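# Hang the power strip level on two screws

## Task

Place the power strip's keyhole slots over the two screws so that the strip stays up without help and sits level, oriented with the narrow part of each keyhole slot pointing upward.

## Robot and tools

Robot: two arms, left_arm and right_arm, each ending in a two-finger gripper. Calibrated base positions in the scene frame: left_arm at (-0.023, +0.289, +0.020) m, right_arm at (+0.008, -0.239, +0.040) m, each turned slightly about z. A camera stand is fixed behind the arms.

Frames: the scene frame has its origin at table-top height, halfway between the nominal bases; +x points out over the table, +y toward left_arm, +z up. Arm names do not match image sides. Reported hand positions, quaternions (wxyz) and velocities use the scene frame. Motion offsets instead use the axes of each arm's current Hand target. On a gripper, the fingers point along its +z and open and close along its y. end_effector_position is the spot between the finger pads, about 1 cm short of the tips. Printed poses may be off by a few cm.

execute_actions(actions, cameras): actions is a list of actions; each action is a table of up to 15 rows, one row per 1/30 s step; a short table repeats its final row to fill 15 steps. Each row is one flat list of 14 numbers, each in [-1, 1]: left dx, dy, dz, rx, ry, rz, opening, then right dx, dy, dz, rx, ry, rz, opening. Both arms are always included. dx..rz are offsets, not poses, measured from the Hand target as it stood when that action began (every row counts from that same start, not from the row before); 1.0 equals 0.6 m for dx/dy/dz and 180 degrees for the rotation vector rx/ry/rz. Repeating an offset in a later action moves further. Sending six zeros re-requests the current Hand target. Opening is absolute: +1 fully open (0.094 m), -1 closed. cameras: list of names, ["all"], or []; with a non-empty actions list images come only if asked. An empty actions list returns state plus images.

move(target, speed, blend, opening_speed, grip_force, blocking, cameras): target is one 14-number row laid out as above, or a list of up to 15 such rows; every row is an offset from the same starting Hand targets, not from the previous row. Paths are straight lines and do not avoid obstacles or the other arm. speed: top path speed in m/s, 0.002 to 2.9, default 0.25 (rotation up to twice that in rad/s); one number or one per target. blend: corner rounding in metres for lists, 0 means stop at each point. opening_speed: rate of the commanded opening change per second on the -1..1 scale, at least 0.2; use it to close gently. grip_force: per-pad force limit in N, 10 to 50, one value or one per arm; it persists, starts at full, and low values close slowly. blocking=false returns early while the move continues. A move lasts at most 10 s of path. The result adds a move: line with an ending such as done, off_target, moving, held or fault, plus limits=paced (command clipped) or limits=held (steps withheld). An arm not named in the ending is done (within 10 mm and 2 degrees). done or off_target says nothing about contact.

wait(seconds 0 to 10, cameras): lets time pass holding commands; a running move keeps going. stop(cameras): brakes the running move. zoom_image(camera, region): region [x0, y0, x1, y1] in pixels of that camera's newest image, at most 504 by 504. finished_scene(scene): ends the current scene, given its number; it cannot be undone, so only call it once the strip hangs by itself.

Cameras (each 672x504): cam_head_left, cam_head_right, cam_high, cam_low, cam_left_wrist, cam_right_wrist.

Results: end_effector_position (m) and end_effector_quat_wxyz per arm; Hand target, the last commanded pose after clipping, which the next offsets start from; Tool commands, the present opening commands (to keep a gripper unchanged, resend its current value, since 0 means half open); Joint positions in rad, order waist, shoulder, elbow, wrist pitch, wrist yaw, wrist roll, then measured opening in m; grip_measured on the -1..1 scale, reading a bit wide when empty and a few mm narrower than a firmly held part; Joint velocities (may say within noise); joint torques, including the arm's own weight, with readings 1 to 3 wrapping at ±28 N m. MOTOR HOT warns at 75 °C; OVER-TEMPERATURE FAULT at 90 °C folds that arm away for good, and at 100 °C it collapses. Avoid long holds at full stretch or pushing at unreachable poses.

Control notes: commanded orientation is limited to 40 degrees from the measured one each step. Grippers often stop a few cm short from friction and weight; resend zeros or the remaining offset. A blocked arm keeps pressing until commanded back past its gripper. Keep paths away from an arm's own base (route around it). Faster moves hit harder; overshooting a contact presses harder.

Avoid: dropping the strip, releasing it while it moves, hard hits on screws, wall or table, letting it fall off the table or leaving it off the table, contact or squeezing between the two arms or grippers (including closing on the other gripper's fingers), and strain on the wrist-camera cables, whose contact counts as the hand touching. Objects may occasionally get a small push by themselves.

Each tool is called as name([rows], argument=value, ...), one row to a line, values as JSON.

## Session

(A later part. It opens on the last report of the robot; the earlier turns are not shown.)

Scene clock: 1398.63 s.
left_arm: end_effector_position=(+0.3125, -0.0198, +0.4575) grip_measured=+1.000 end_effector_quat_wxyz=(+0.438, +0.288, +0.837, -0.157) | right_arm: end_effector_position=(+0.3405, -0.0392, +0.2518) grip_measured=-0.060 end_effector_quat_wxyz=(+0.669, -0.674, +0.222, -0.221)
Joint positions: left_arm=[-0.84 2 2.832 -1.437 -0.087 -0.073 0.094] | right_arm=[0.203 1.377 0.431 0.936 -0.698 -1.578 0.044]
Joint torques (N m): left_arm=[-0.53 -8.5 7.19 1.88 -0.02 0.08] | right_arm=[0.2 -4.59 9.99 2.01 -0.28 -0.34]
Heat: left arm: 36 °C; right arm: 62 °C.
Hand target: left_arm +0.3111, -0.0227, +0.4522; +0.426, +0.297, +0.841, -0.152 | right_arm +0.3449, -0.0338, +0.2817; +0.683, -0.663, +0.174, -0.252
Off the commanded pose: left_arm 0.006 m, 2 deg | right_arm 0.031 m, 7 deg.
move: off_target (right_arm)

move(target=[0,0,0,0,0,0,1,0.0,-0.003,0.003,0.005,0.0,-0.002,-0.25], speed=0.03)

move(target=[0,0,0,0,0,0,1,-0.002,-0.003,0.004,0.004,0.0,-0.002,-0.25], speed=0.03)

Scene clock: 1402.57 s.
left_arm: end_effector_position=(+0.3125, -0.0198, +0.4575) grip_measured=+1.000 end_effector_quat_wxyz=(+0.438, +0.288, +0.837, -0.157) | right_arm: end_effector_position=(+0.3405, -0.0392, +0.2520) grip_measured=-0.060 end_effector_quat_wxyz=(+0.669, -0.674, +0.222, -0.222)
Joint positions: left_arm=[-0.84 2 2.832 -1.437 -0.087 -0.073 0.094] | right_arm=[0.203 1.377 0.431 0.937 -0.698 -1.578 0.044]
Joint torques (N m): left_arm=[-0.53 -8.51 7.2 1.88 -0.01 0.08] | right_arm=[0.55 -3.6 9.95 2.28 -0.23 -0.3]
Heat: left arm: 36 °C; right arm: 61 °C.
Hand target: left_arm +0.3111, -0.0227, +0.4522; +0.426, +0.297, +0.841, -0.152 | right_arm +0.3457, -0.0324, +0.2836; +0.687, -0.658, +0.170, -0.256
Off the commanded pose: left_arm 0.006 m, 2 deg | right_arm 0.033 m, 8 deg.
move: off_target (right_arm)

Scene clock: 1403.27 s.
left_arm: end_effector_position=(+0.3125, -0.0198, +0.4575) grip_measured=+1.000 end_effector_quat_wxyz=(+0.438, +0.288, +0.837, -0.157) | right_arm: end_effector_position=(+0.3406, -0.0390, +0.2524) grip_measured=-0.060 end_effector_quat_wxyz=(+0.669, -0.673, +0.222, -0.223)
Joint positions: left_arm=[-0.84 2 2.832 -1.437 -0.087 -0.073 0.094] | right_arm=[0.205 1.377 0.431 0.939 -0.695 -1.578 0.044]
Joint torques (N m): left_arm=[-0.53 -8.51 7.19 1.88 -0.02 0.08] | right_arm=[1.18 -3.04 9.92 2.47 -0.17 -0.28]
Heat: left arm: 36 °C; right arm: 61 °C.
Hand target: left_arm +0.3111, -0.0227, +0.4522; +0.426, +0.297, +0.841, -0.152 | right_arm +0.3459, -0.0298, +0.2855; +0.691, -0.654, +0.167, -0.259
Off the commanded pose: left_arm 0.006 m, 2 deg | right_arm 0.035 m, 8 deg.
move: off_target (right_arm)

move(target=[0,0,0,0,0,0,1,-0.003,-0.003,0.004,0.003,0.0,-0.002,-0.25], speed=0.03)

move(target=[0,0,0,0,0,0,1,-0.003,-0.003,0.004,0.003,0.0,-0.002,-0.25], speed=0.03, cameras=["cam_left_wrist","cam_head_right"])

zoom_image(camera="cam_left_wrist", region=[280, 90, 440, 250])

zoom_image(camera="cam_left_wrist", region=[280, 344, 440, 504])

zoom_image(camera="cam_head_right", region=[300, 175, 350, 225])

zoom_image(camera="cam_head_right", region=[400, 80, 450, 130])

Scene clock: 1409.33 s.
left_arm: end_effector_position=(+0.3125, -0.0198, +0.4575) grip_measured=+1.000 end_effector_quat_wxyz=(+0.438, +0.288, +0.837, -0.157) | right_arm: end_effector_position=(+0.3410, -0.0385, +0.2528) grip_measured=-0.060 end_effector_quat_wxyz=(+0.670, -0.672, +0.222, -0.225)
Joint positions: left_arm=[-0.84 2 2.832 -1.437 -0.087 -0.073 0.094] | right_arm=[0.208 1.379 0.431 0.945 -0.689 -1.578 0.044]
Joint torques (N m): left_arm=[-0.53 -8.5 7.19 1.88 -0.02 0.08] | right_arm=[1.85 -2.91 9.94 2.56 -0.08 -0.25]
Heat: left arm: 36 °C; right arm: 61 °C.
Hand target: left_arm +0.3111, -0.0227, +0.4522; +0.426, +0.297, +0.841, -0.152 | right_arm +0.3455, -0.0267, +0.2872; +0.693, -0.651, +0.163, -0.262
Off the commanded pose: left_arm 0.006 m, 2 deg | right_arm 0.037 m, 9 deg.
move: off_target (right_arm)

Scene clock: 1410.03 s.
left_arm: end_effector_position=(+0.3125, -0.0198, +0.4575) grip_measured=+1.000 end_effector_quat_wxyz=(+0.438, +0.288, +0.837, -0.157) | right_arm: end_effector_position=(+0.3410, -0.0384, +0.2531) grip_measured=-0.060 end_effector_quat_wxyz=(+0.670, -0.672, +0.221, -0.225)
Joint positions: left_arm=[-0.84 2 2.832 -1.437 -0.087 -0.073 0.094] | right_arm=[0.208 1.379 0.431 0.946 -0.689 -1.578 0.044]
Joint torques (N m): left_arm=[-0.54 -8.51 7.19 1.88 -0.02 0.08] | right_arm=[2.74 -2.82 9.85 2.66 0.03 -0.27]
Heat: left arm: 36 °C; right arm: 61 °C.
Hand target: left_arm +0.3111, -0.0227, +0.4522; +0.426, +0.297, +0.841, -0.152 | right_arm +0.3451, -0.0237, +0.2891; +0.695, -0.649, +0.160, -0.265
Off the commanded pose: left_arm 0.006 m, 2 deg | right_arm 0.039 m, 9 deg.
move: off_target (right_arm)
Images, in order (width x height): cam_head_right 672x504, cam_left_wrist 672x504.

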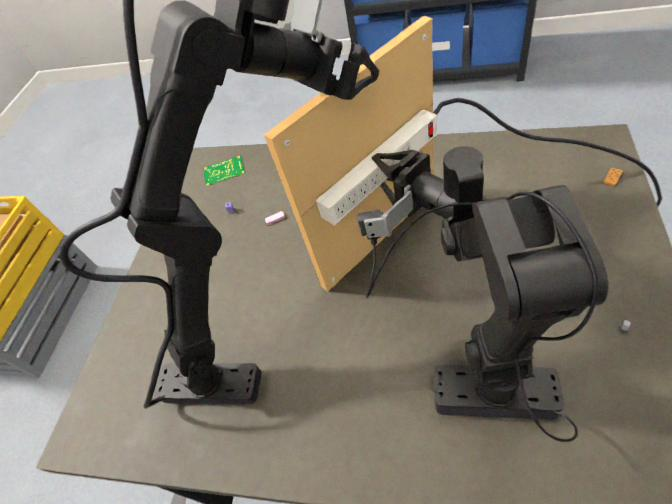

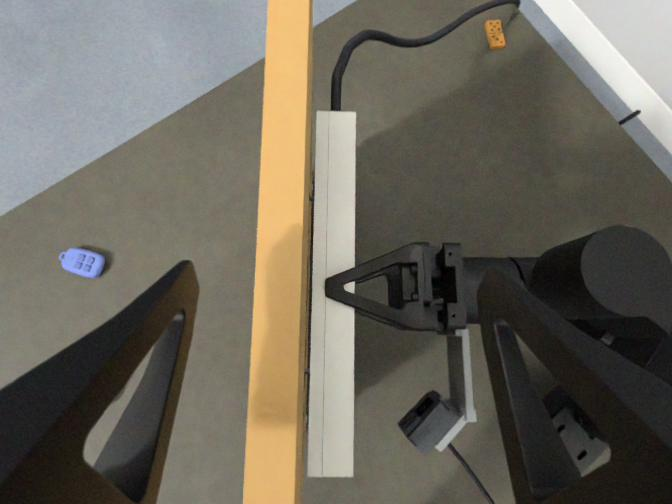

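Scaled by 3.150.

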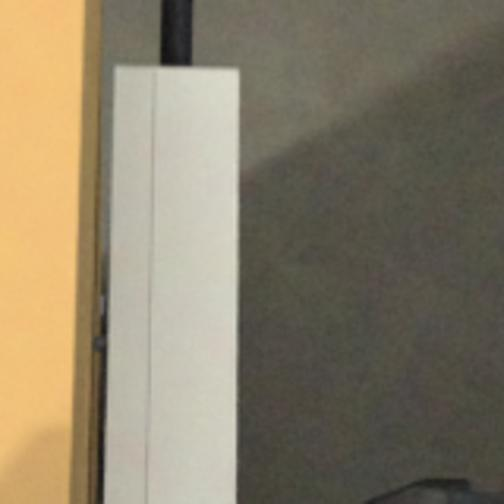

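Scaled by 3.150.

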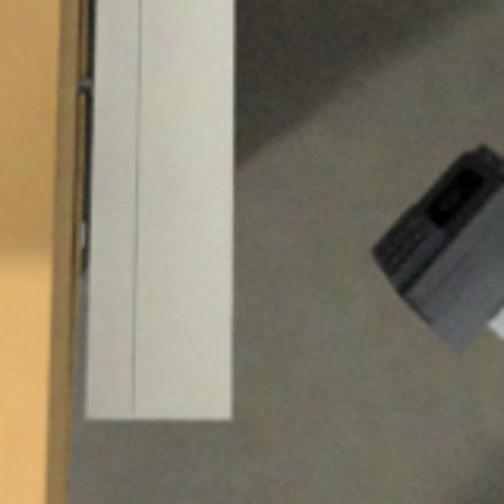

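Scaled by 10.080.

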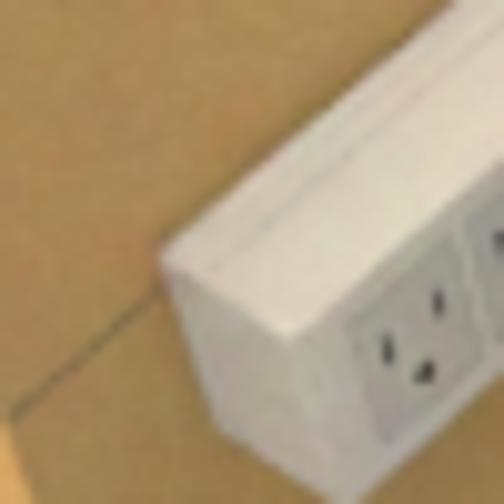

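Scaled by 10.080.

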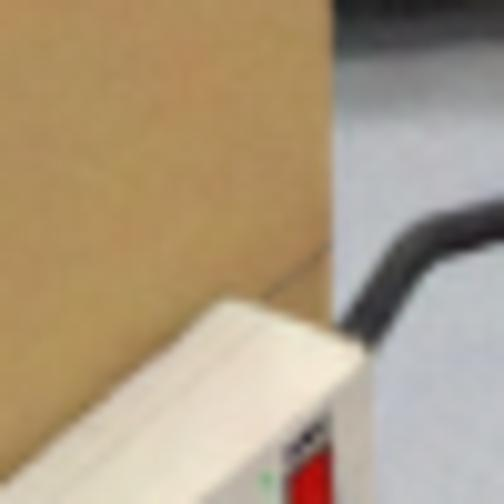

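execute_actions(actions=[], cameras=["cam_left_wrist","cam_head_right"])

Scene clock: 1427.50 s.
left_arm: end_effector_position=(+0.3125, -0.0198, +0.4575) grip_measured=+1.000 end_effector_quat_wxyz=(+0.438, +0.288, +0.837, -0.157) | right_arm: end_effector_position=(+0.3410, -0.0384, +0.2531) grip_measured=-0.060 end_effector_quat_wxyz=(+0.670, -0.672, +0.221, -0.225)
Joint positions: left_arm=[-0.84 2 2.832 -1.437 -0.087 -0.073 0.094] | right_arm=[0.208 1.379 0.431 0.946 -0.689 -1.578 0.044]
Joint velocities: within noise
Joint torques (N m): left_arm=[-0.53 -8.51 7.19 1.88 -0.02 0.08] | right_arm=[2.74 -2.81 9.92 2.66 0.04 -0.28]
Heat: left arm: 36 °C; right arm: 60 °C.
Hand target: left_arm +0.3111, -0.0227, +0.4522; +0.426, +0.297, +0.841, -0.152 | right_arm +0.3451, -0.0237, +0.2891; +0.695, -0.649, +0.160, -0.265
Tool commands: left_gripper/opening=+1.0 right_gripper/opening=-0.25
Off the commanded pose: left_arm 0.006 m, 2 deg | right_arm 0.039 m, 9 deg.
Images, in order (width x height): cam_head_right 672x504, cam_left_wrist 672x504.

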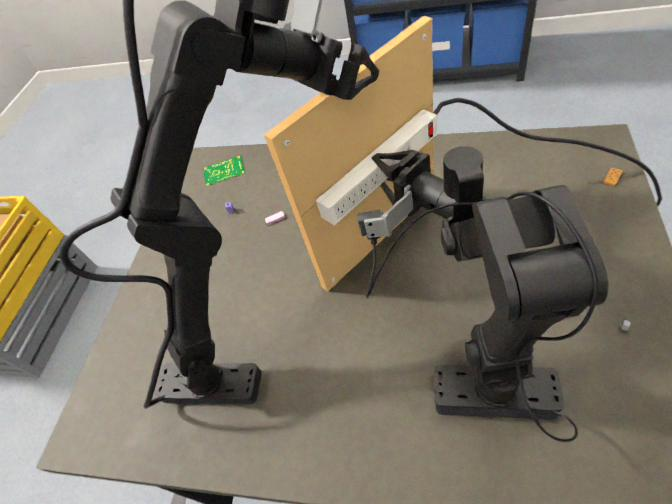

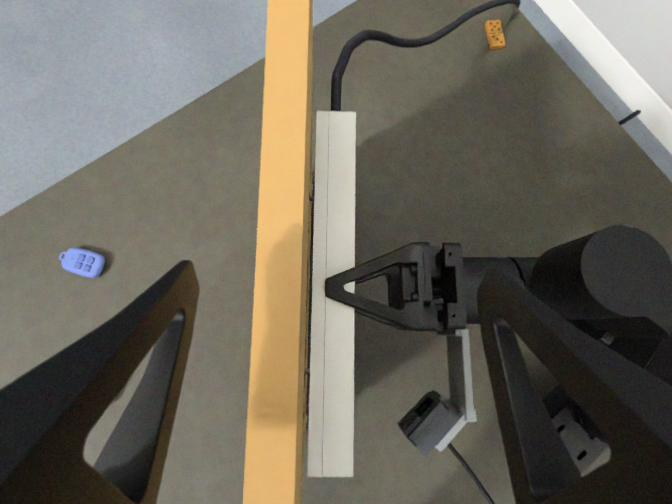

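zoom_image(camera="cam_left_wrist", region=[280, 90, 440, 250])

zoom_image(camera="cam_left_wrist", region=[280, 344, 440, 504])

Scaled by 3.150.

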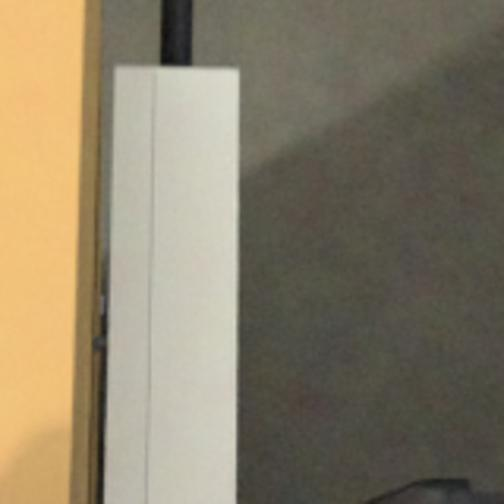

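Scaled by 3.150.

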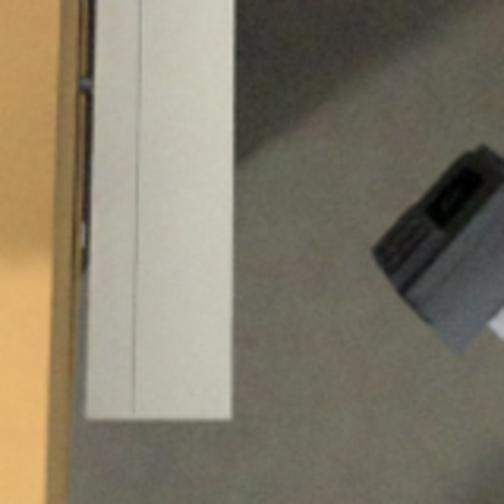

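move(target=[0,0,0,0,0,0,1, 0,0,0.008,0,0,0,-0.25], speed=0.03)

move(target=[0,0,0,0,0,0,1, -0.008,0,0,0,0,0,-0.25], speed=0.03)

Scene clock: 1440.23 s.
left_arm: end_effector_position=(+0.3125, -0.0198, +0.4575) grip_measured=+1.000 end_effector_quat_wxyz=(+0.438, +0.288, +0.837, -0.157) | right_arm: end_effector_position=(+0.3416, -0.0384, +0.2530) grip_measured=-0.060 end_effector_quat_wxyz=(+0.670, -0.671, +0.222, -0.226)
Joint positions: left_arm=[-0.84 2 2.832 -1.437 -0.087 -0.073 0.094] | right_arm=[0.209 1.382 0.431 0.951 -0.686 -1.577 0.044]
Joint torques (N m): left_arm=[-0.53 -8.5 7.17 1.88 -0.01 0.08] | right_arm=[3.54 -2.14 10.67 2.61 0.13 -0.29]
Heat: left arm: 36 °C; right arm: 60 °C.
Hand target: left_arm +0.3111, -0.0227, +0.4522; +0.426, +0.297, +0.841, -0.152 | right_arm +0.3479, -0.0199, +0.2895; +0.695, -0.649, +0.160, -0.265
Off the commanded pose: left_arm 0.006 m, 2 deg | right_arm 0.042 m, 9 deg.
move: off_target (right_arm)

Scene clock: 1440.93 s.
left_arm: end_effector_position=(+0.3125, -0.0198, +0.4575) grip_measured=+1.000 end_effector_quat_wxyz=(+0.438, +0.288, +0.837, -0.157) | right_arm: end_effector_position=(+0.3416, -0.0383, +0.2530) grip_measured=-0.060 end_effector_quat_wxyz=(+0.670, -0.671, +0.222, -0.226)
Joint positions: left_arm=[-0.84 2 2.832 -1.437 -0.087 -0.073 0.094] | right_arm=[0.21 1.382 0.431 0.951 -0.685 -1.577 0.044]
Joint torques (N m): left_arm=[-0.53 -8.5 7.2 1.88 -0.01 0.08] | right_arm=[4.72 -2.91 9.88 2.61 0.27 -0.3]
Heat: left arm: 36 °C; right arm: 60 °C.
Hand target: left_arm +0.3111, -0.0227, +0.4522; +0.426, +0.297, +0.841, -0.152 | right_arm +0.3440, -0.0171, +0.2889; +0.695, -0.649, +0.160, -0.265
Off the commanded pose: left_arm 0.006 m, 2 deg | right_arm 0.042 m, 9 deg.
move: off_target (right_arm)

move(target=[0,0,0,0,0,0,1, 0,0,-0.010,0,0,0,-0.25], speed=0.03)

move(target=[0,0,0,0,0,0,1, 0,0,-0.007,0,0,0,-0.25], speed=0.03)

Scene clock: 1445.47 s.
left_arm: end_effector_position=(+0.3125, -0.0198, +0.4575) grip_measured=+1.000 end_effector_quat_wxyz=(+0.438, +0.288, +0.837, -0.157) | right_arm: end_effector_position=(+0.3414, -0.0383, +0.2529) grip_measured=-0.060 end_effector_quat_wxyz=(+0.670, -0.671, +0.222, -0.226)
Joint positions: left_arm=[-0.84 2 2.832 -1.437 -0.087 -0.073 0.094] | right_arm=[0.21 1.382 0.43 0.953 -0.685 -1.576 0.044]
Joint torques (N m): left_arm=[-0.53 -8.51 7.19 1.88 -0.01 0.09] | right_arm=[3.59 -3.95 8.85 2.63 0.12 -0.27]
Heat: left arm: 36 °C; right arm: 60 °C.
Hand target: left_arm +0.3111, -0.0227, +0.4522; +0.426, +0.297, +0.841, -0.152 | right_arm +0.3406, -0.0220, +0.2882; +0.695, -0.649, +0.160, -0.265
Off the commanded pose: left_arm 0.006 m, 2 deg | right_arm 0.039 m, 9 deg.
move: off_target (right_arm)

Scene clock: 1446.17 s.
left_arm: end_effector_position=(+0.3125, -0.0198, +0.4575) grip_measured=+1.000 end_effector_quat_wxyz=(+0.438, +0.288, +0.837, -0.157) | right_arm: end_effector_position=(+0.3414, -0.0384, +0.2528) grip_measured=-0.060 end_effector_quat_wxyz=(+0.670, -0.671, +0.222, -0.226)
Joint positions: left_arm=[-0.84 2 2.832 -1.437 -0.087 -0.073 0.094] | right_arm=[0.21 1.382 0.429 0.954 -0.685 -1.576 0.044]
Joint torques (N m): left_arm=[-0.53 -8.51 7.2 1.88 -0.01 0.08] | right_arm=[2.8 -4.67 8.16 2.63 0 -0.28]
Heat: left arm: 36 °C; right arm: 60 °C.
Hand target: left_arm +0.3111, -0.0227, +0.4522; +0.426, +0.297, +0.841, -0.152 | right_arm +0.3382, -0.0254, +0.2877; +0.695, -0.649, +0.160, -0.265
Off the commanded pose: left_arm 0.006 m, 2 deg | right_arm 0.037 m, 9 deg.
move: off_target (right_arm)

execute_actions(actions=[], cameras=["cam_left_wrist","cam_head_right","cam_head_left"])

zoom_image(camera="cam_left_wrist", region=[290, 100, 340, 150])

zoom_image(camera="cam_left_wrist", region=[290, 440, 340, 490])

zoom_image(camera="cam_left_wrist", region=[290, 170, 340, 220])

zoom_image(camera="cam_left_wrist", region=[285, 350, 335, 400])

zoom_image(camera="cam_head_right", region=[300, 175, 350, 225])

zoom_image(camera="cam_head_right", region=[400, 80, 450, 130])

Scene clock: 1457.53 s.
left_arm: end_effector_position=(+0.3125, -0.0198, +0.4575) grip_measured=+1.000 end_effector_quat_wxyz=(+0.438, +0.288, +0.837, -0.157) | right_arm: end_effector_position=(+0.3414, -0.0384, +0.2528) grip_measured=-0.060 end_effector_quat_wxyz=(+0.670, -0.671, +0.222, -0.226)
Joint positions: left_arm=[-0.84 2 2.832 -1.437 -0.087 -0.073 0.094] | right_arm=[0.21 1.382 0.429 0.954 -0.685 -1.576 0.044]
Joint velocities: within noise
Joint torques (N m): left_arm=[-0.53 -8.5 7.2 1.88 -0.02 0.08] | right_arm=[2.78 -4.63 8.14 2.63 -0.02 -0.28]
Heat: left arm: 36 °C; right arm: 59 °C.
Hand target: left_arm +0.3111, -0.0227, +0.4522; +0.426, +0.297, +0.841, -0.152 | right_arm +0.3382, -0.0254, +0.2877; +0.695, -0.649, +0.160, -0.265
Tool commands: left_gripper/opening=+1.0 right_gripper/opening=-0.25
Off the commanded pose: left_arm 0.006 m, 2 deg | right_arm 0.037 m, 9 deg.
Images, in order (width x height): cam_head_left 672x504, cam_head_right 672x504, cam_left_wrist 672x504.

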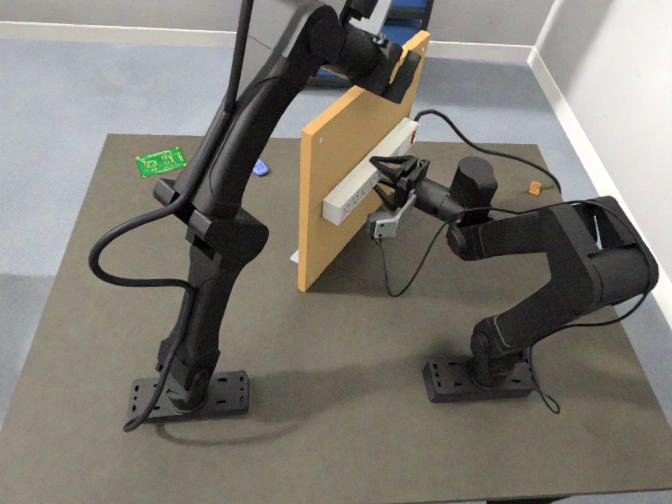

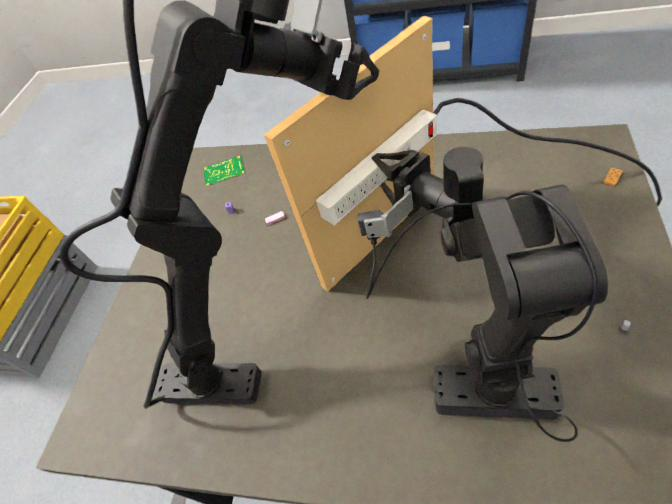

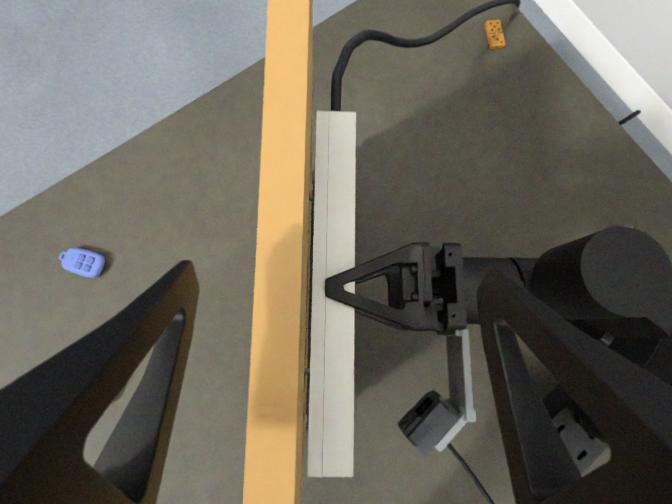

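Scaled by 10.080.

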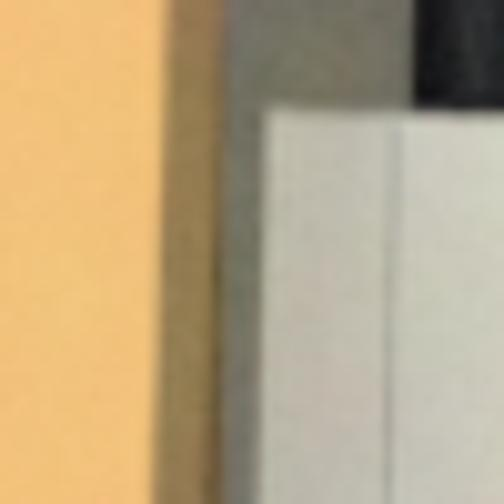

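Scaled by 10.080.

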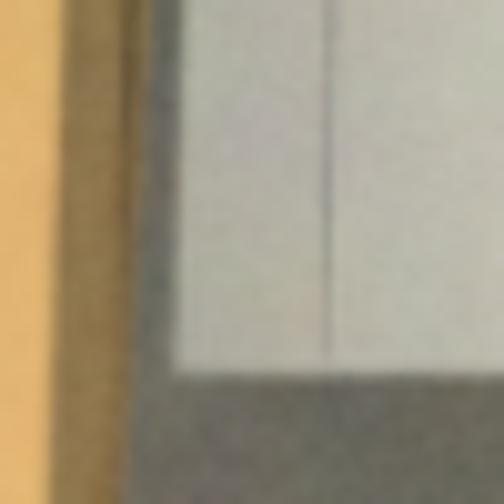

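Scaled by 10.080.

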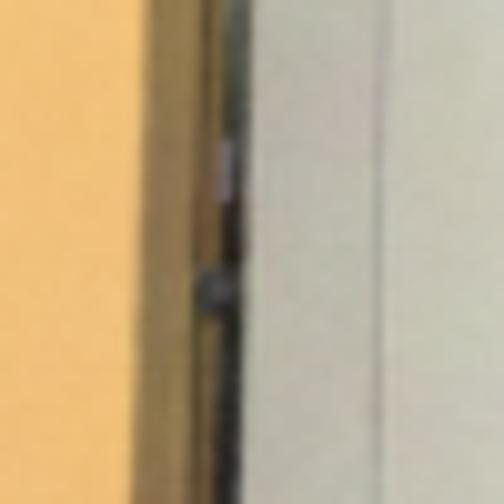

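Scaled by 10.080.

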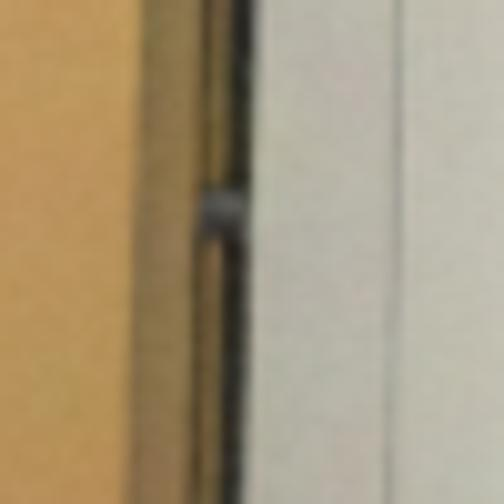

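Scaled by 10.080.

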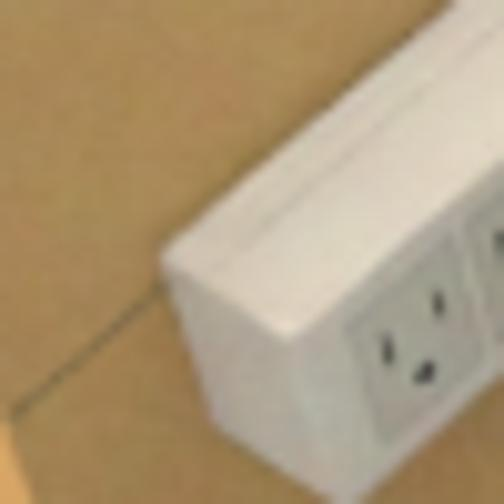

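Scaled by 10.080.

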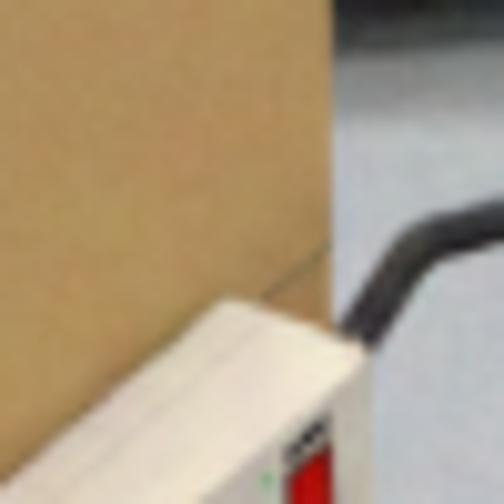

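move(target=[0,0,0,0,0,0,1, 0,0,0.010,0,0,0,-0.25], speed=0.03)

move(target=[0,0,0,0,0,0,1, 0,0,0,0.004,0,0,-0.25], speed=0.03)

move(target=[0,0,0,0,0,0,1, 0,0,0,0.004,0,0,-0.25], speed=0.03)

Scene clock: 1498.33 s.
left_arm: end_effector_position=(+0.3125, -0.0198, +0.4575) grip_measured=+1.000 end_effector_quat_wxyz=(+0.438, +0.288, +0.837, -0.157) | right_arm: end_effector_position=(+0.3415, -0.0385, +0.2529) grip_measured=-0.060 end_effector_quat_wxyz=(+0.670, -0.671, +0.223, -0.227)
Joint positions: left_arm=[-0.84 2 2.832 -1.437 -0.087 -0.073 0.094] | right_arm=[0.21 1.382 0.428 0.956 -0.682 -1.576 0.044]
Joint torques (N m): left_arm=[-0.53 -8.51 7.19 1.88 -0.01 0.08] | right_arm=[3.86 -3.59 9.35 2.61 0.13 -0.29]
Heat: left arm: 36 °C; right arm: 58 °C.
Hand target: left_arm +0.3111, -0.0227, +0.4522; +0.426, +0.297, +0.841, -0.152 | right_arm +0.3417, -0.0206, +0.2884; +0.695, -0.649, +0.160, -0.265
Off the commanded pose: left_arm 0.006 m, 2 deg | right_arm 0.040 m, 9 deg.
move: off_target (right_arm)

Scene clock: 1499.03 s.
left_arm: end_effector_position=(+0.3125, -0.0198, +0.4575) grip_measured=+1.000 end_effector_quat_wxyz=(+0.438, +0.288, +0.837, -0.157) | right_arm: end_effector_position=(+0.3415, -0.0385, +0.2532) grip_measured=-0.060 end_effector_quat_wxyz=(+0.671, -0.670, +0.222, -0.227)
Joint positions: left_arm=[-0.84 2 2.832 -1.437 -0.087 -0.073 0.094] | right_arm=[0.21 1.382 0.428 0.958 -0.682 -1.575 0.044]
Joint torques (N m): left_arm=[-0.53 -8.51 7.19 1.88 -0.02 0.08] | right_arm=[3.85 -2.84 8.9 2.85 0.12 -0.23]
Heat: left arm: 36 °C; right arm: 58 °C.
Hand target: left_arm +0.3111, -0.0227, +0.4522; +0.426, +0.297, +0.841, -0.152 | right_arm +0.3417, -0.0206, +0.2884; +0.699, -0.644, +0.159, -0.266
Off the commanded pose: left_arm 0.006 m, 2 deg | right_arm 0.040 m, 10 deg.
move: off_target (right_arm)

Scene clock: 1500.00 s.
left_arm: end_effector_position=(+0.3125, -0.0198, +0.4575) grip_measured=+1.000 end_effector_quat_wxyz=(+0.438, +0.288, +0.837, -0.157) | right_arm: end_effector_position=(+0.3414, -0.0385, +0.2529) grip_measured=-0.060 end_effector_quat_wxyz=(+0.674, -0.666, +0.221, -0.229)
Joint positions: left_arm=[-0.84 2 2.832 -1.437 -0.087 -0.073 0.094] | right_arm=[0.211 1.396 0.421 0.993 -0.681 -1.566 0.044]
Joint torques (N m): left_arm=[-0.53 -8.51 7.19 1.88 -0.02 0.08] | right_arm=[3.74 -2.85 8.99 2.81 0.12 -0.23]
Heat: left arm: 36 °C; right arm: 58 °C.
Hand target: left_arm +0.3111, -0.0227, +0.4522; +0.426, +0.297, +0.841, -0.152 | right_arm +0.3416, -0.0205, +0.2883; +0.703, -0.640, +0.157, -0.267
Off the commanded pose: left_arm 0.006 m, 2 deg | right_arm 0.040 m, 10 deg.
move: off_target (right_arm)

move(target=[0,0,0,0,0,0,1, 0,0,0,-0.008,0,0,-0.25], speed=0.03)

move(target=[0,0,0,0,0,0,1, 0,0,0,-0.004,0,0,-0.25], speed=0.03)

move(target=[0,0,0,0,0,0,1, 0,0,0,-0.004,0,0,-0.25], speed=0.03)

Scene clock: 1507.33 s.
left_arm: end_effector_position=(+0.3125, -0.0198, +0.4575) grip_measured=+1.000 end_effector_quat_wxyz=(+0.438, +0.288, +0.837, -0.157) | right_arm: end_effector_position=(+0.3413, -0.0384, +0.2524) grip_measured=-0.060 end_effector_quat_wxyz=(+0.674, -0.667, +0.222, -0.228)
Joint positions: left_arm=[-0.84 2 2.832 -1.437 -0.087 -0.073 0.094] | right_arm=[0.211 1.396 0.42 0.992 -0.681 -1.566 0.044]
Joint torques (N m): left_arm=[-0.53 -8.51 7.19 1.88 -0.02 0.08] | right_arm=[3.85 -4.42 9.81 2.33 0.13 -0.36]
Heat: left arm: 36 °C; right arm: 60 °C.
Hand target: left_arm +0.3111, -0.0227, +0.4522; +0.426, +0.297, +0.841, -0.152 | right_arm +0.3416, -0.0205, +0.2884; +0.695, -0.649, +0.160, -0.265
Off the commanded pose: left_arm 0.006 m, 2 deg | right_arm 0.040 m, 9 deg.
move: off_target (right_arm)

Scene clock: 1508.03 s.
left_arm: end_effector_position=(+0.3125, -0.0198, +0.4575) grip_measured=+1.000 end_effector_quat_wxyz=(+0.438, +0.288, +0.837, -0.157) | right_arm: end_effector_position=(+0.3413, -0.0384, +0.2520) grip_measured=-0.060 end_effector_quat_wxyz=(+0.673, -0.667, +0.222, -0.228)
Joint positions: left_arm=[-0.84 2 2.832 -1.437 -0.087 -0.073 0.094] | right_arm=[0.211 1.396 0.42 0.99 -0.681 -1.567 0.044]
Joint torques (N m): left_arm=[-0.53 -8.51 7.2 1.88 -0.01 0.08] | right_arm=[3.9 -5.42 10.29 2.06 0.13 -0.42]
Heat: left arm: 36 °C; right arm: 60 °C.
Hand target: left_arm +0.3111, -0.0227, +0.4522; +0.426, +0.297, +0.841, -0.152 | right_arm +0.3416, -0.0205, +0.2884; +0.691, -0.653, +0.162, -0.264
Off the commanded pose: left_arm 0.006 m, 2 deg | right_arm 0.041 m, 8 deg.
move: off_target (right_arm)

Scene clock: 1508.77 s.
left_arm: end_effector_position=(+0.3125, -0.0198, +0.4575) grip_measured=+1.000 end_effector_quat_wxyz=(+0.438, +0.288, +0.837, -0.157) | right_arm: end_effector_position=(+0.3408, -0.0383, +0.2519) grip_measured=-0.060 end_effector_quat_wxyz=(+0.670, -0.669, +0.225, -0.230)
Joint positions: left_arm=[-0.84 2 2.832 -1.437 -0.087 -0.073 0.094] | right_arm=[0.216 1.383 0.42 0.968 -0.669 -1.573 0.044]
Joint torques (N m): left_arm=[-0.53 -8.51 7.2 1.88 -0.01 0.08] | right_arm=[3.43 -5.31 10.78 1.94 0.02 -0.47]
Heat: left arm: 36 °C; right arm: 60 °C.
Hand target: left_arm +0.3111, -0.0227, +0.4522; +0.426, +0.297, +0.841, -0.152 | right_arm +0.3415, -0.0205, +0.2884; +0.687, -0.657, +0.163, -0.263
Off the commanded pose: left_arm 0.006 m, 2 deg | right_arm 0.041 m, 8 deg.
move: off_target (right_arm)

move([
  [0,0,0,0,0,0,1, 0,0,0,0.008,0,0,-0.25],
  [0,0,0,0,0,0,1, 0,0,0.006,0.008,0,0,-0.25],
], speed=0.03)

move(target=[0,0,0,0,0,0,1, -0.008,0,0.006,0.004,0,0,-0.25], speed=0.03)

Scene clock: 1513.77 s.
left_arm: end_effector_position=(+0.3125, -0.0198, +0.4575) grip_measured=+1.000 end_effector_quat_wxyz=(+0.438, +0.288, +0.837, -0.157) | right_arm: end_effector_position=(+0.3409, -0.0381, +0.2527) grip_measured=-0.060 end_effector_quat_wxyz=(+0.671, -0.668, +0.225, -0.231)
Joint positions: left_arm=[-0.84 2 2.832 -1.437 -0.087 -0.073 0.094] | right_arm=[0.218 1.382 0.42 0.97 -0.666 -1.573 0.044]
Joint torques (N m): left_arm=[-0.53 -8.51 7.19 1.88 -0.01 0.08] | right_arm=[4.01 -2.78 10.56 2.49 0.04 -0.33]
Heat: left arm: 36 °C; right arm: 61 °C.
Hand target: left_arm +0.3111, -0.0227, +0.4522; +0.426, +0.297, +0.841, -0.152 | right_arm +0.3436, -0.0175, +0.2888; +0.695, -0.649, +0.160, -0.265
Off the commanded pose: left_arm 0.006 m, 2 deg | right_arm 0.042 m, 9 deg.
move: off_target (right_arm)

Scene clock: 1514.47 s.
left_arm: end_effector_position=(+0.3125, -0.0198, +0.4575) grip_measured=+1.000 end_effector_quat_wxyz=(+0.438, +0.288, +0.837, -0.157) | right_arm: end_effector_position=(+0.3414, -0.0381, +0.2532) grip_measured=-0.060 end_effector_quat_wxyz=(+0.671, -0.667, +0.226, -0.233)
Joint positions: left_arm=[-0.84 2 2.832 -1.437 -0.087 -0.073 0.094] | right_arm=[0.221 1.382 0.42 0.972 -0.658 -1.572 0.044]
Joint torques (N m): left_arm=[-0.54 -8.51 7.19 1.88 -0.02 0.08] | right_arm=[5.61 -2.17 9.96 2.71 0.22 -0.28]
Heat: left arm: 36 °C; right arm: 61 °C.
Hand target: left_arm +0.3111, -0.0227, +0.4522; +0.426, +0.297, +0.841, -0.152 | right_arm +0.3418, -0.0119, +0.2886; +0.699, -0.644, +0.158, -0.266
Off the commanded pose: left_arm 0.006 m, 2 deg | right_arm 0.044 m, 10 deg.
move: off_target (right_arm)

move(target=[0,0,0,0,0,0,1, 0.015,0,0.004,-0.004,0,0,-0.25], speed=0.03)

move(target=[0,0,0,0,0,0,1, 0.010,0,0.002,0,0,0,-0.25], speed=0.03)

move(target=[0,0,0,0,0,0,1, 0.010,0,0.002,0,0,0,-0.25], speed=0.03)

Scene clock: 1522.40 s.
left_arm: end_effector_position=(+0.3125, -0.0198, +0.4575) grip_measured=+1.000 end_effector_quat_wxyz=(+0.438, +0.288, +0.837, -0.157) | right_arm: end_effector_position=(+0.3414, -0.0380, +0.2526) grip_measured=-0.060 end_effector_quat_wxyz=(+0.672, -0.667, +0.225, -0.232)
Joint positions: left_arm=[-0.84 2 2.832 -1.437 -0.087 -0.073 0.094] | right_arm=[0.219 1.387 0.419 0.98 -0.662 -1.57 0.044]
Joint torques (N m): left_arm=[-0.54 -8.51 7.19 1.88 -0.02 0.08] | right_arm=[4 -1.55 12.37 2.36 0.05 -0.33]
Heat: left arm: 36 °C; right arm: 61 °C.
Hand target: left_arm +0.3111, -0.0227, +0.4522; +0.426, +0.297, +0.841, -0.152 | right_arm +0.3504, -0.0151, +0.2899; +0.695, -0.649, +0.160, -0.265
Off the commanded pose: left_arm 0.006 m, 2 deg | right_arm 0.045 m, 9 deg.
move: off_target (right_arm)

Scene clock: 1523.23 s.
left_arm: end_effector_position=(+0.3125, -0.0198, +0.4575) grip_measured=+1.000 end_effector_quat_wxyz=(+0.438, +0.288, +0.837, -0.157) | right_arm: end_effector_position=(+0.3414, -0.0381, +0.2522) grip_measured=-0.060 end_effector_quat_wxyz=(+0.675, -0.666, +0.220, -0.228)
Joint positions: left_arm=[-0.84 2 2.832 -1.437 -0.087 -0.073 0.094] | right_arm=[0.211 1.401 0.419 1.001 -0.682 -1.565 0.044]
Joint torques (N m): left_arm=[-0.53 -8.51 7.19 1.88 -0.02 0.08] | right_arm=[3.29 -1.37 13.53 2.24 0.1 -0.39]
Heat: left arm: 36 °C; right arm: 61 °C.
Hand target: left_arm +0.3111, -0.0227, +0.4522; +0.426, +0.297, +0.841, -0.152 | right_arm +0.3559, -0.0176, +0.2908; +0.695, -0.649, +0.160, -0.265
Off the commanded pose: left_arm 0.006 m, 2 deg | right_arm 0.046 m, 9 deg.
move: off_target (right_arm)

Scene clock: 1524.07 s.
left_arm: end_effector_position=(+0.3125, -0.0198, +0.4575) grip_measured=+1.000 end_effector_quat_wxyz=(+0.438, +0.288, +0.837, -0.157) | right_arm: end_effector_position=(+0.3415, -0.0383, +0.2518) grip_measured=-0.060 end_effector_quat_wxyz=(+0.678, -0.666, +0.215, -0.225)
Joint positions: left_arm=[-0.84 2 2.832 -1.437 -0.087 -0.073 0.094] | right_arm=[0.203 1.416 0.421 1.021 -0.704 -1.562 0.044]
Joint torques (N m): left_arm=[-0.54 -8.5 7.19 1.88 -0.02 0.08] | right_arm=[2.74 -1.47 14.65 2.05 0.17 -0.38]
Heat: left arm: 36 °C; right arm: 62 °C.
Hand target: left_arm +0.3111, -0.0227, +0.4522; +0.426, +0.297, +0.841, -0.152 | right_arm +0.3615, -0.0200, +0.2917; +0.695, -0.649, +0.160, -0.265
Off the commanded pose: left_arm 0.006 m, 2 deg | right_arm 0.048 m, 8 deg.
move: off_target (right_arm)

zoom_image(camera="cam_head_left", region=[310, 175, 360, 225])

zoom_image(camera="cam_head_left", region=[385, 90, 435, 140])

zoom_image(camera="cam_head_right", region=[340, 130, 390, 180])

Scaled by 10.080.
This view is cut from an older image: the scene may have changed since it was taken.

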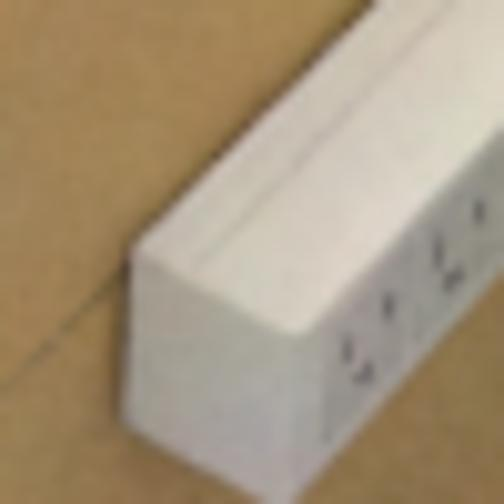

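Scaled by 10.080.
This view is cut from an older image: the scene may have changed since it was taken.

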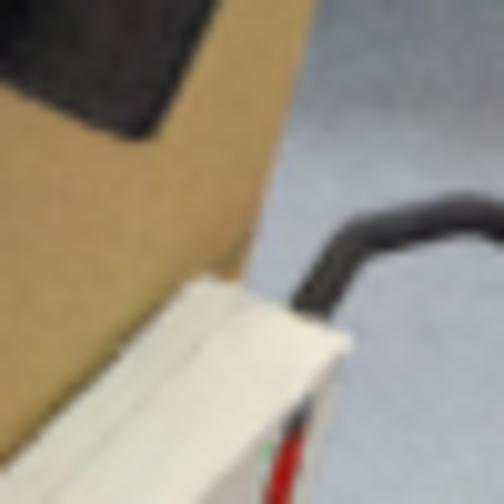

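Scaled by 10.080.
This view is cut from an older image: the scene may have changed since it was taken.

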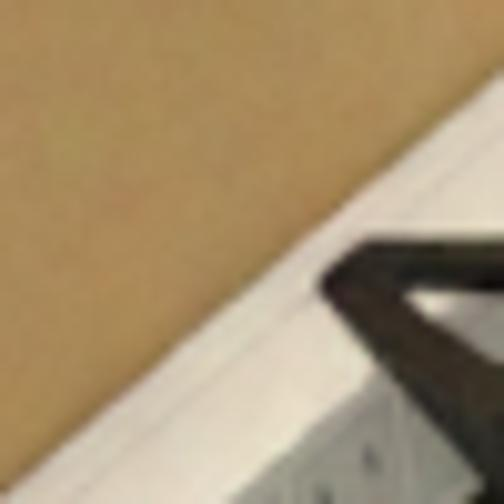

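move(target=[0,0,0,0,0,0,1, 0,0,-0.015,0,0,0,-0.25], speed=0.03)

move(target=[0,0,0,0,0,0,1, 0,0,-0.010,0,0,0,-0.25], speed=0.03)

Scene clock: 1559.53 s.
left_arm: end_effector_position=(+0.3125, -0.0198, +0.4575) grip_measured=+1.000 end_effector_quat_wxyz=(+0.438, +0.288, +0.837, -0.157) | right_arm: end_effector_position=(+0.3415, -0.0387, +0.2518) grip_measured=-0.060 end_effector_quat_wxyz=(+0.678, -0.667, +0.214, -0.223)
Joint positions: left_arm=[-0.84 2 2.832 -1.437 -0.087 -0.073 0.094] | right_arm=[0.199 1.416 0.422 1.019 -0.711 -1.562 0.044]
Joint torques (N m): left_arm=[-0.53 -8.51 7.19 1.88 -0.01 0.07] | right_arm=[1.32 -2.86 13 2.09 -0.02 -0.36]
Heat: left arm: 36 °C; right arm: 81 °C. Fold the right arm in close to its base, or ease its load, before you think long.
Hand target: left_arm +0.3111, -0.0227, +0.4522; +0.426, +0.297, +0.841, -0.152 | right_arm +0.3564, -0.0274, +0.2906; +0.695, -0.649, +0.160, -0.265
Off the commanded pose: left_arm 0.006 m, 2 deg | right_arm 0.043 m, 8 deg.
MOTOR HOT: joint 3 (elbow) of the right arm reports 81 °C; the controller's stop level is 90 °C. To cool a motor, set the load down, stop pushing, or move to a pose that needs little force.
move: off_target (right_arm)

Scene clock: 1560.23 s.
left_arm: end_effector_position=(+0.3125, -0.0198, +0.4575) grip_measured=+1.000 end_effector_quat_wxyz=(+0.438, +0.288, +0.837, -0.157) | right_arm: end_effector_position=(+0.3410, -0.0386, +0.2516) grip_measured=-0.060 end_effector_quat_wxyz=(+0.678, -0.667, +0.213, -0.222)
Joint positions: left_arm=[-0.84 2 2.832 -1.437 -0.087 -0.073 0.094] | right_arm=[0.198 1.416 0.422 1.018 -0.716 -1.562 0.044]
Joint torques (N m): left_arm=[-0.53 -8.51 7.19 1.88 -0.02 0.08] | right_arm=[0.35 -3.81 11.9 2.11 -0.11 -0.34]
Heat: left arm: 36 °C; right arm: 81 °C. Fold the right arm in close to its base, or ease its load, before you think long.
Hand target: left_arm +0.3111, -0.0227, +0.4522; +0.426, +0.297, +0.841, -0.152 | right_arm +0.3530, -0.0323, +0.2899; +0.695, -0.649, +0.160, -0.265
Off the commanded pose: left_arm 0.006 m, 2 deg | right_arm 0.041 m, 8 deg.
MOTOR HOT: still on. Joint 3 (elbow) of the right arm reports 81 °C.
move: off_target (right_arm)

move(target=[0,0,0,0,0,0,1, -0.016,0.008,-0.020,0,0,0,-0.25], speed=0.04)

wait(seconds=5)

Scene clock: 1564.47 s.
left_arm: end_effector_position=(+0.3125, -0.0198, +0.4575) grip_measured=+1.000 end_effector_quat_wxyz=(+0.438, +0.288, +0.837, -0.157) | right_arm: end_effector_position=(+0.3410, -0.0386, +0.2517) grip_measured=-0.060 end_effector_quat_wxyz=(+0.678, -0.667, +0.213, -0.222)
Joint positions: left_arm=[-0.84 2 2.832 -1.437 -0.087 -0.073 0.094] | right_arm=[0.198 1.416 0.422 1.019 -0.716 -1.562 0.044]
Joint torques (N m): left_arm=[-0.54 -8.5 7.2 1.88 -0.01 0.08] | right_arm=[0.34 -6.11 7.35 2.35 -0.11 -0.33]
Heat: left arm: 36 °C; right arm: 80 °C. Fold the right arm in close to its base, or ease its load, before you think long.
Hand target: left_arm +0.3111, -0.0227, +0.4522; +0.426, +0.297, +0.841, -0.152 | right_arm +0.3392, -0.0365, +0.2827; +0.695, -0.649, +0.160, -0.265
Off the commanded pose: left_arm 0.006 m, 2 deg | right_arm 0.031 m, 8 deg.
MOTOR HOT: still on. Joint 3 (elbow) of the right arm reports 80 °C.
move: off_target (right_arm)

Scene clock: 1569.47 s.
left_arm: end_effector_position=(+0.3125, -0.0198, +0.4575) grip_measured=+1.000 end_effector_quat_wxyz=(+0.438, +0.288, +0.837, -0.157) | right_arm: end_effector_position=(+0.3410, -0.0386, +0.2517) grip_measured=-0.060 end_effector_quat_wxyz=(+0.678, -0.667, +0.213, -0.222)
Joint positions: left_arm=[-0.84 2 2.832 -1.437 -0.087 -0.073 0.094] | right_arm=[0.198 1.416 0.422 1.019 -0.716 -1.562 0.044]
Joint torques (N m): left_arm=[-0.53 -8.51 7.2 1.88 -0.01 0.08] | right_arm=[0.25 -6.15 7.34 2.36 -0.11 -0.36]
Heat: left arm: 36 °C; right arm: 76 °C. Fold the right arm in close to its base, or ease its load, before you think long.
Hand target: left_arm +0.3111, -0.0227, +0.4522; +0.426, +0.297, +0.841, -0.152 | right_arm +0.3392, -0.0365, +0.2827; +0.695, -0.649, +0.160, -0.265
Tool commands: left_gripper/opening=+1.0 right_gripper/opening=-0.25
Off the commanded pose: left_arm 0.006 m, 2 deg | right_arm 0.031 m, 8 deg.
MOTOR HOT: still on. Joint 3 (elbow) of the right arm reports 76 °C.
wait: 5.00 s; at rest by 0.17 s

move(target=[0,0,0,0,0,0,1, 0,0,-0.014,0,0,0,-0.25], speed=0.03)

Scene clock: 1573.97 s.
left_arm: end_effector_position=(+0.3125, -0.0198, +0.4575) grip_measured=+1.000 end_effector_quat_wxyz=(+0.438, +0.288, +0.837, -0.157) | right_arm: end_effector_position=(+0.3423, -0.0426, +0.2519) grip_measured=-0.060 end_effector_quat_wxyz=(+0.677, -0.668, +0.210, -0.227)
Joint positions: left_arm=[-0.84 2 2.832 -1.437 -0.087 -0.073 0.094] | right_arm=[0.182 1.416 0.422 1.02 -0.729 -1.571 0.044]
Joint torques (N m): left_arm=[-0.54 -8.5 7.19 1.88 -0.02 0.08] | right_arm=[-0.31 -7.69 5.79 2.37 -0.24 -0.23]
Heat: left arm: 36 °C; right arm: 73 °C. Fold the right arm in close to its base, or ease its load, before you think long.
Hand target: left_arm +0.3111, -0.0227, +0.4522; +0.426, +0.297, +0.841, -0.152 | right_arm +0.3345, -0.0434, +0.2818; +0.695, -0.649, +0.160, -0.265
Off the commanded pose: left_arm 0.006 m, 2 deg | right_arm 0.031 m, 8 deg.
MOTOR HOT: still on. Joint 3 (elbow) of the right arm reports 73 °C.
move: off_target (right_arm)

move(target=[0,0,0,0,0,0,1, -0.016,0,0.008,0,0,0,-0.25], speed=0.03)

move(target=[0,0,0,0,0,0,1, -0.008,0,0.003,0,0,0,-0.25], speed=0.03)

Scene clock: 1578.93 s.
left_arm: end_effector_position=(+0.3125, -0.0198, +0.4575) grip_measured=+1.000 end_effector_quat_wxyz=(+0.438, +0.288, +0.837, -0.157) | right_arm: end_effector_position=(+0.3395, -0.0393, +0.2511) grip_measured=-0.060 end_effector_quat_wxyz=(+0.675, -0.667, +0.214, -0.232)
Joint positions: left_arm=[-0.84 2 2.832 -1.437 -0.087 -0.073 0.094] | right_arm=[0.205 1.404 0.409 1.02 -0.693 -1.575 0.044]
Joint torques (N m): left_arm=[-0.54 -8.5 7.2 1.88 -0.02 0.08] | right_arm=[1.28 -7.47 5.96 2.38 -0.17 -0.25]
Heat: left arm: 36 °C; right arm: 70 °C.
Hand target: left_arm +0.3111, -0.0227, +0.4522; +0.426, +0.297, +0.841, -0.152 | right_arm +0.3294, -0.0340, +0.2812; +0.695, -0.649, +0.160, -0.265
Off the commanded pose: left_arm 0.006 m, 2 deg | right_arm 0.032 m, 8 deg.
MOTOR HOT: cleared for the motors of the right arm.
move: off_target (right_arm)

Scene clock: 1579.70 s.
left_arm: end_effector_position=(+0.3125, -0.0198, +0.4575) grip_measured=+1.000 end_effector_quat_wxyz=(+0.438, +0.288, +0.837, -0.157) | right_arm: end_effector_position=(+0.3388, -0.0395, +0.2516) grip_measured=-0.060 end_effector_quat_wxyz=(+0.674, -0.665, +0.218, -0.238)
Joint positions: left_arm=[-0.84 2 2.832 -1.437 -0.087 -0.073 0.094] | right_arm=[0.215 1.393 0.4 1.02 -0.668 -1.577 0.044]
Joint torques (N m): left_arm=[-0.54 -8.51 7.19 1.88 -0.02 0.08] | right_arm=[2.13 -6.97 6.11 2.35 -0.24 -0.3]
Heat: left arm: 36 °C; right arm: 70 °C.
Hand target: left_arm +0.3111, -0.0227, +0.4522; +0.426, +0.297, +0.841, -0.152 | right_arm +0.3266, -0.0297, +0.2810; +0.695, -0.649, +0.160, -0.265
Off the commanded pose: left_arm 0.006 m, 2 deg | right_arm 0.033 m, 8 deg.
move: off_target (right_arm)

move(target=[0,0,0,0,0,0,1, -0.002,0,0,0.0016,0,0.004,-0.25], speed=0.03)

Scene clock: 1583.30 s.
left_arm: end_effector_position=(+0.3125, -0.0198, +0.4575) grip_measured=+1.000 end_effector_quat_wxyz=(+0.438, +0.288, +0.837, -0.157) | right_arm: end_effector_position=(+0.3384, -0.0396, +0.2516) grip_measured=-0.060 end_effector_quat_wxyz=(+0.674, -0.663, +0.219, -0.240)
Joint positions: left_arm=[-0.84 2 2.832 -1.437 -0.087 -0.073 0.094] | right_arm=[0.218 1.393 0.395 1.029 -0.661 -1.575 0.044]
Joint torques (N m): left_arm=[-0.53 -8.53 7.2 1.88 -0.02 0.08] | right_arm=[2.24 -6.78 6.08 2.42 -0.28 -0.13]
Heat: left arm: 36 °C; right arm: 68 °C.
Hand target: left_arm +0.3111, -0.0227, +0.4522; +0.426, +0.297, +0.841, -0.152 | right_arm +0.3256, -0.0290, +0.2809; +0.699, -0.646, +0.163, -0.261
Off the commanded pose: left_arm 0.006 m, 2 deg | right_arm 0.034 m, 8 deg.
move: off_target (right_arm)

move(target=[0,0,0,0,0,0,1, 0.002,0,0,0.001,0,0.006,-0.25], speed=0.03)

move(target=[0,0,0,0,0,0,1, 0.002,0,0.002,0.001,0,0.002,-0.25], speed=0.03, cameras=["cam_left_wrist","cam_head_right"])

Scene clock: 1587.57 s.
left_arm: end_effector_position=(+0.3125, -0.0198, +0.4575) grip_measured=+1.000 end_effector_quat_wxyz=(+0.438, +0.288, +0.837, -0.157) | right_arm: end_effector_position=(+0.3384, -0.0396, +0.2511) grip_measured=-0.060 end_effector_quat_wxyz=(+0.675, -0.662, +0.223, -0.236)
Joint positions: left_arm=[-0.84 2 2.832 -1.437 -0.087 -0.073 0.094] | right_arm=[0.218 1.393 0.395 1.027 -0.661 -1.565 0.044]
Joint torques (N m): left_arm=[-0.53 -8.53 7.19 1.88 -0.02 0.08] | right_arm=[1.84 -6.27 6.16 2.51 -0.34 -0.08]
Heat: left arm: 36 °C; right arm: 66 °C.
Hand target: left_arm +0.3111, -0.0227, +0.4522; +0.426, +0.297, +0.841, -0.152 | right_arm +0.3265, -0.0297, +0.2808; +0.702, -0.643, +0.169, -0.255
Off the commanded pose: left_arm 0.006 m, 2 deg | right_arm 0.034 m, 8 deg.
move: off_target (right_arm)

Scene clock: 1588.27 s.
left_arm: end_effector_position=(+0.3125, -0.0198, +0.4575) grip_measured=+1.000 end_effector_quat_wxyz=(+0.438, +0.288, +0.837, -0.157) | right_arm: end_effector_position=(+0.3383, -0.0397, +0.2507) grip_measured=-0.060 end_effector_quat_wxyz=(+0.676, -0.662, +0.225, -0.233)
Joint positions: left_arm=[-0.84 2 2.832 -1.437 -0.087 -0.073 0.094] | right_arm=[0.218 1.393 0.394 1.027 -0.661 -1.557 0.044]
Joint torques (N m): left_arm=[-0.54 -8.5 7.19 1.88 -0.02 0.08] | right_arm=[1.89 -5.55 6.56 2.6 -0.33 -0.03]
Heat: left arm: 36 °C; right arm: 66 °C.
Hand target: left_arm +0.3111, -0.0227, +0.4522; +0.426, +0.297, +0.841, -0.152 | right_arm +0.3282, -0.0294, +0.2811; +0.704, -0.642, +0.171, -0.253
Off the commanded pose: left_arm 0.006 m, 2 deg | right_arm 0.034 m, 8 deg.
move: off_target (right_arm)
Images, in order (width x height): cam_head_right 672x504, cam_left_wrist 672x504.

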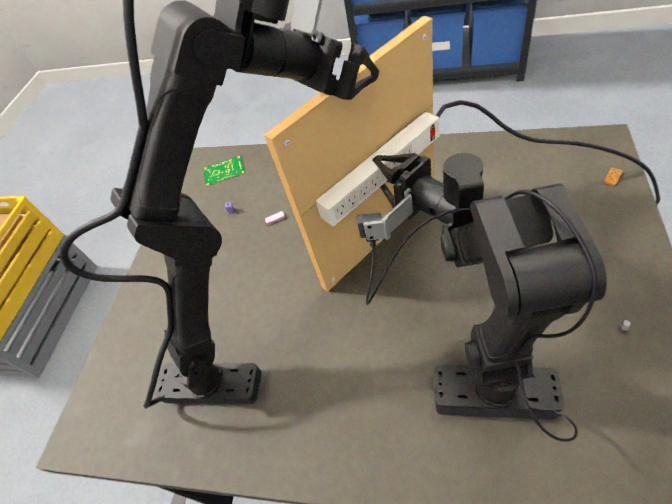

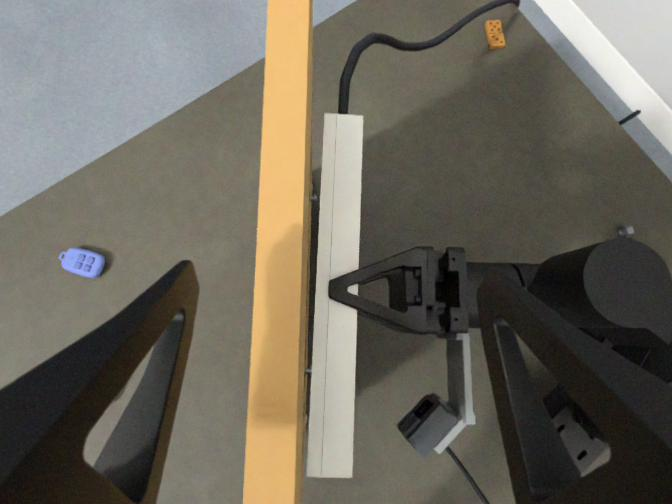

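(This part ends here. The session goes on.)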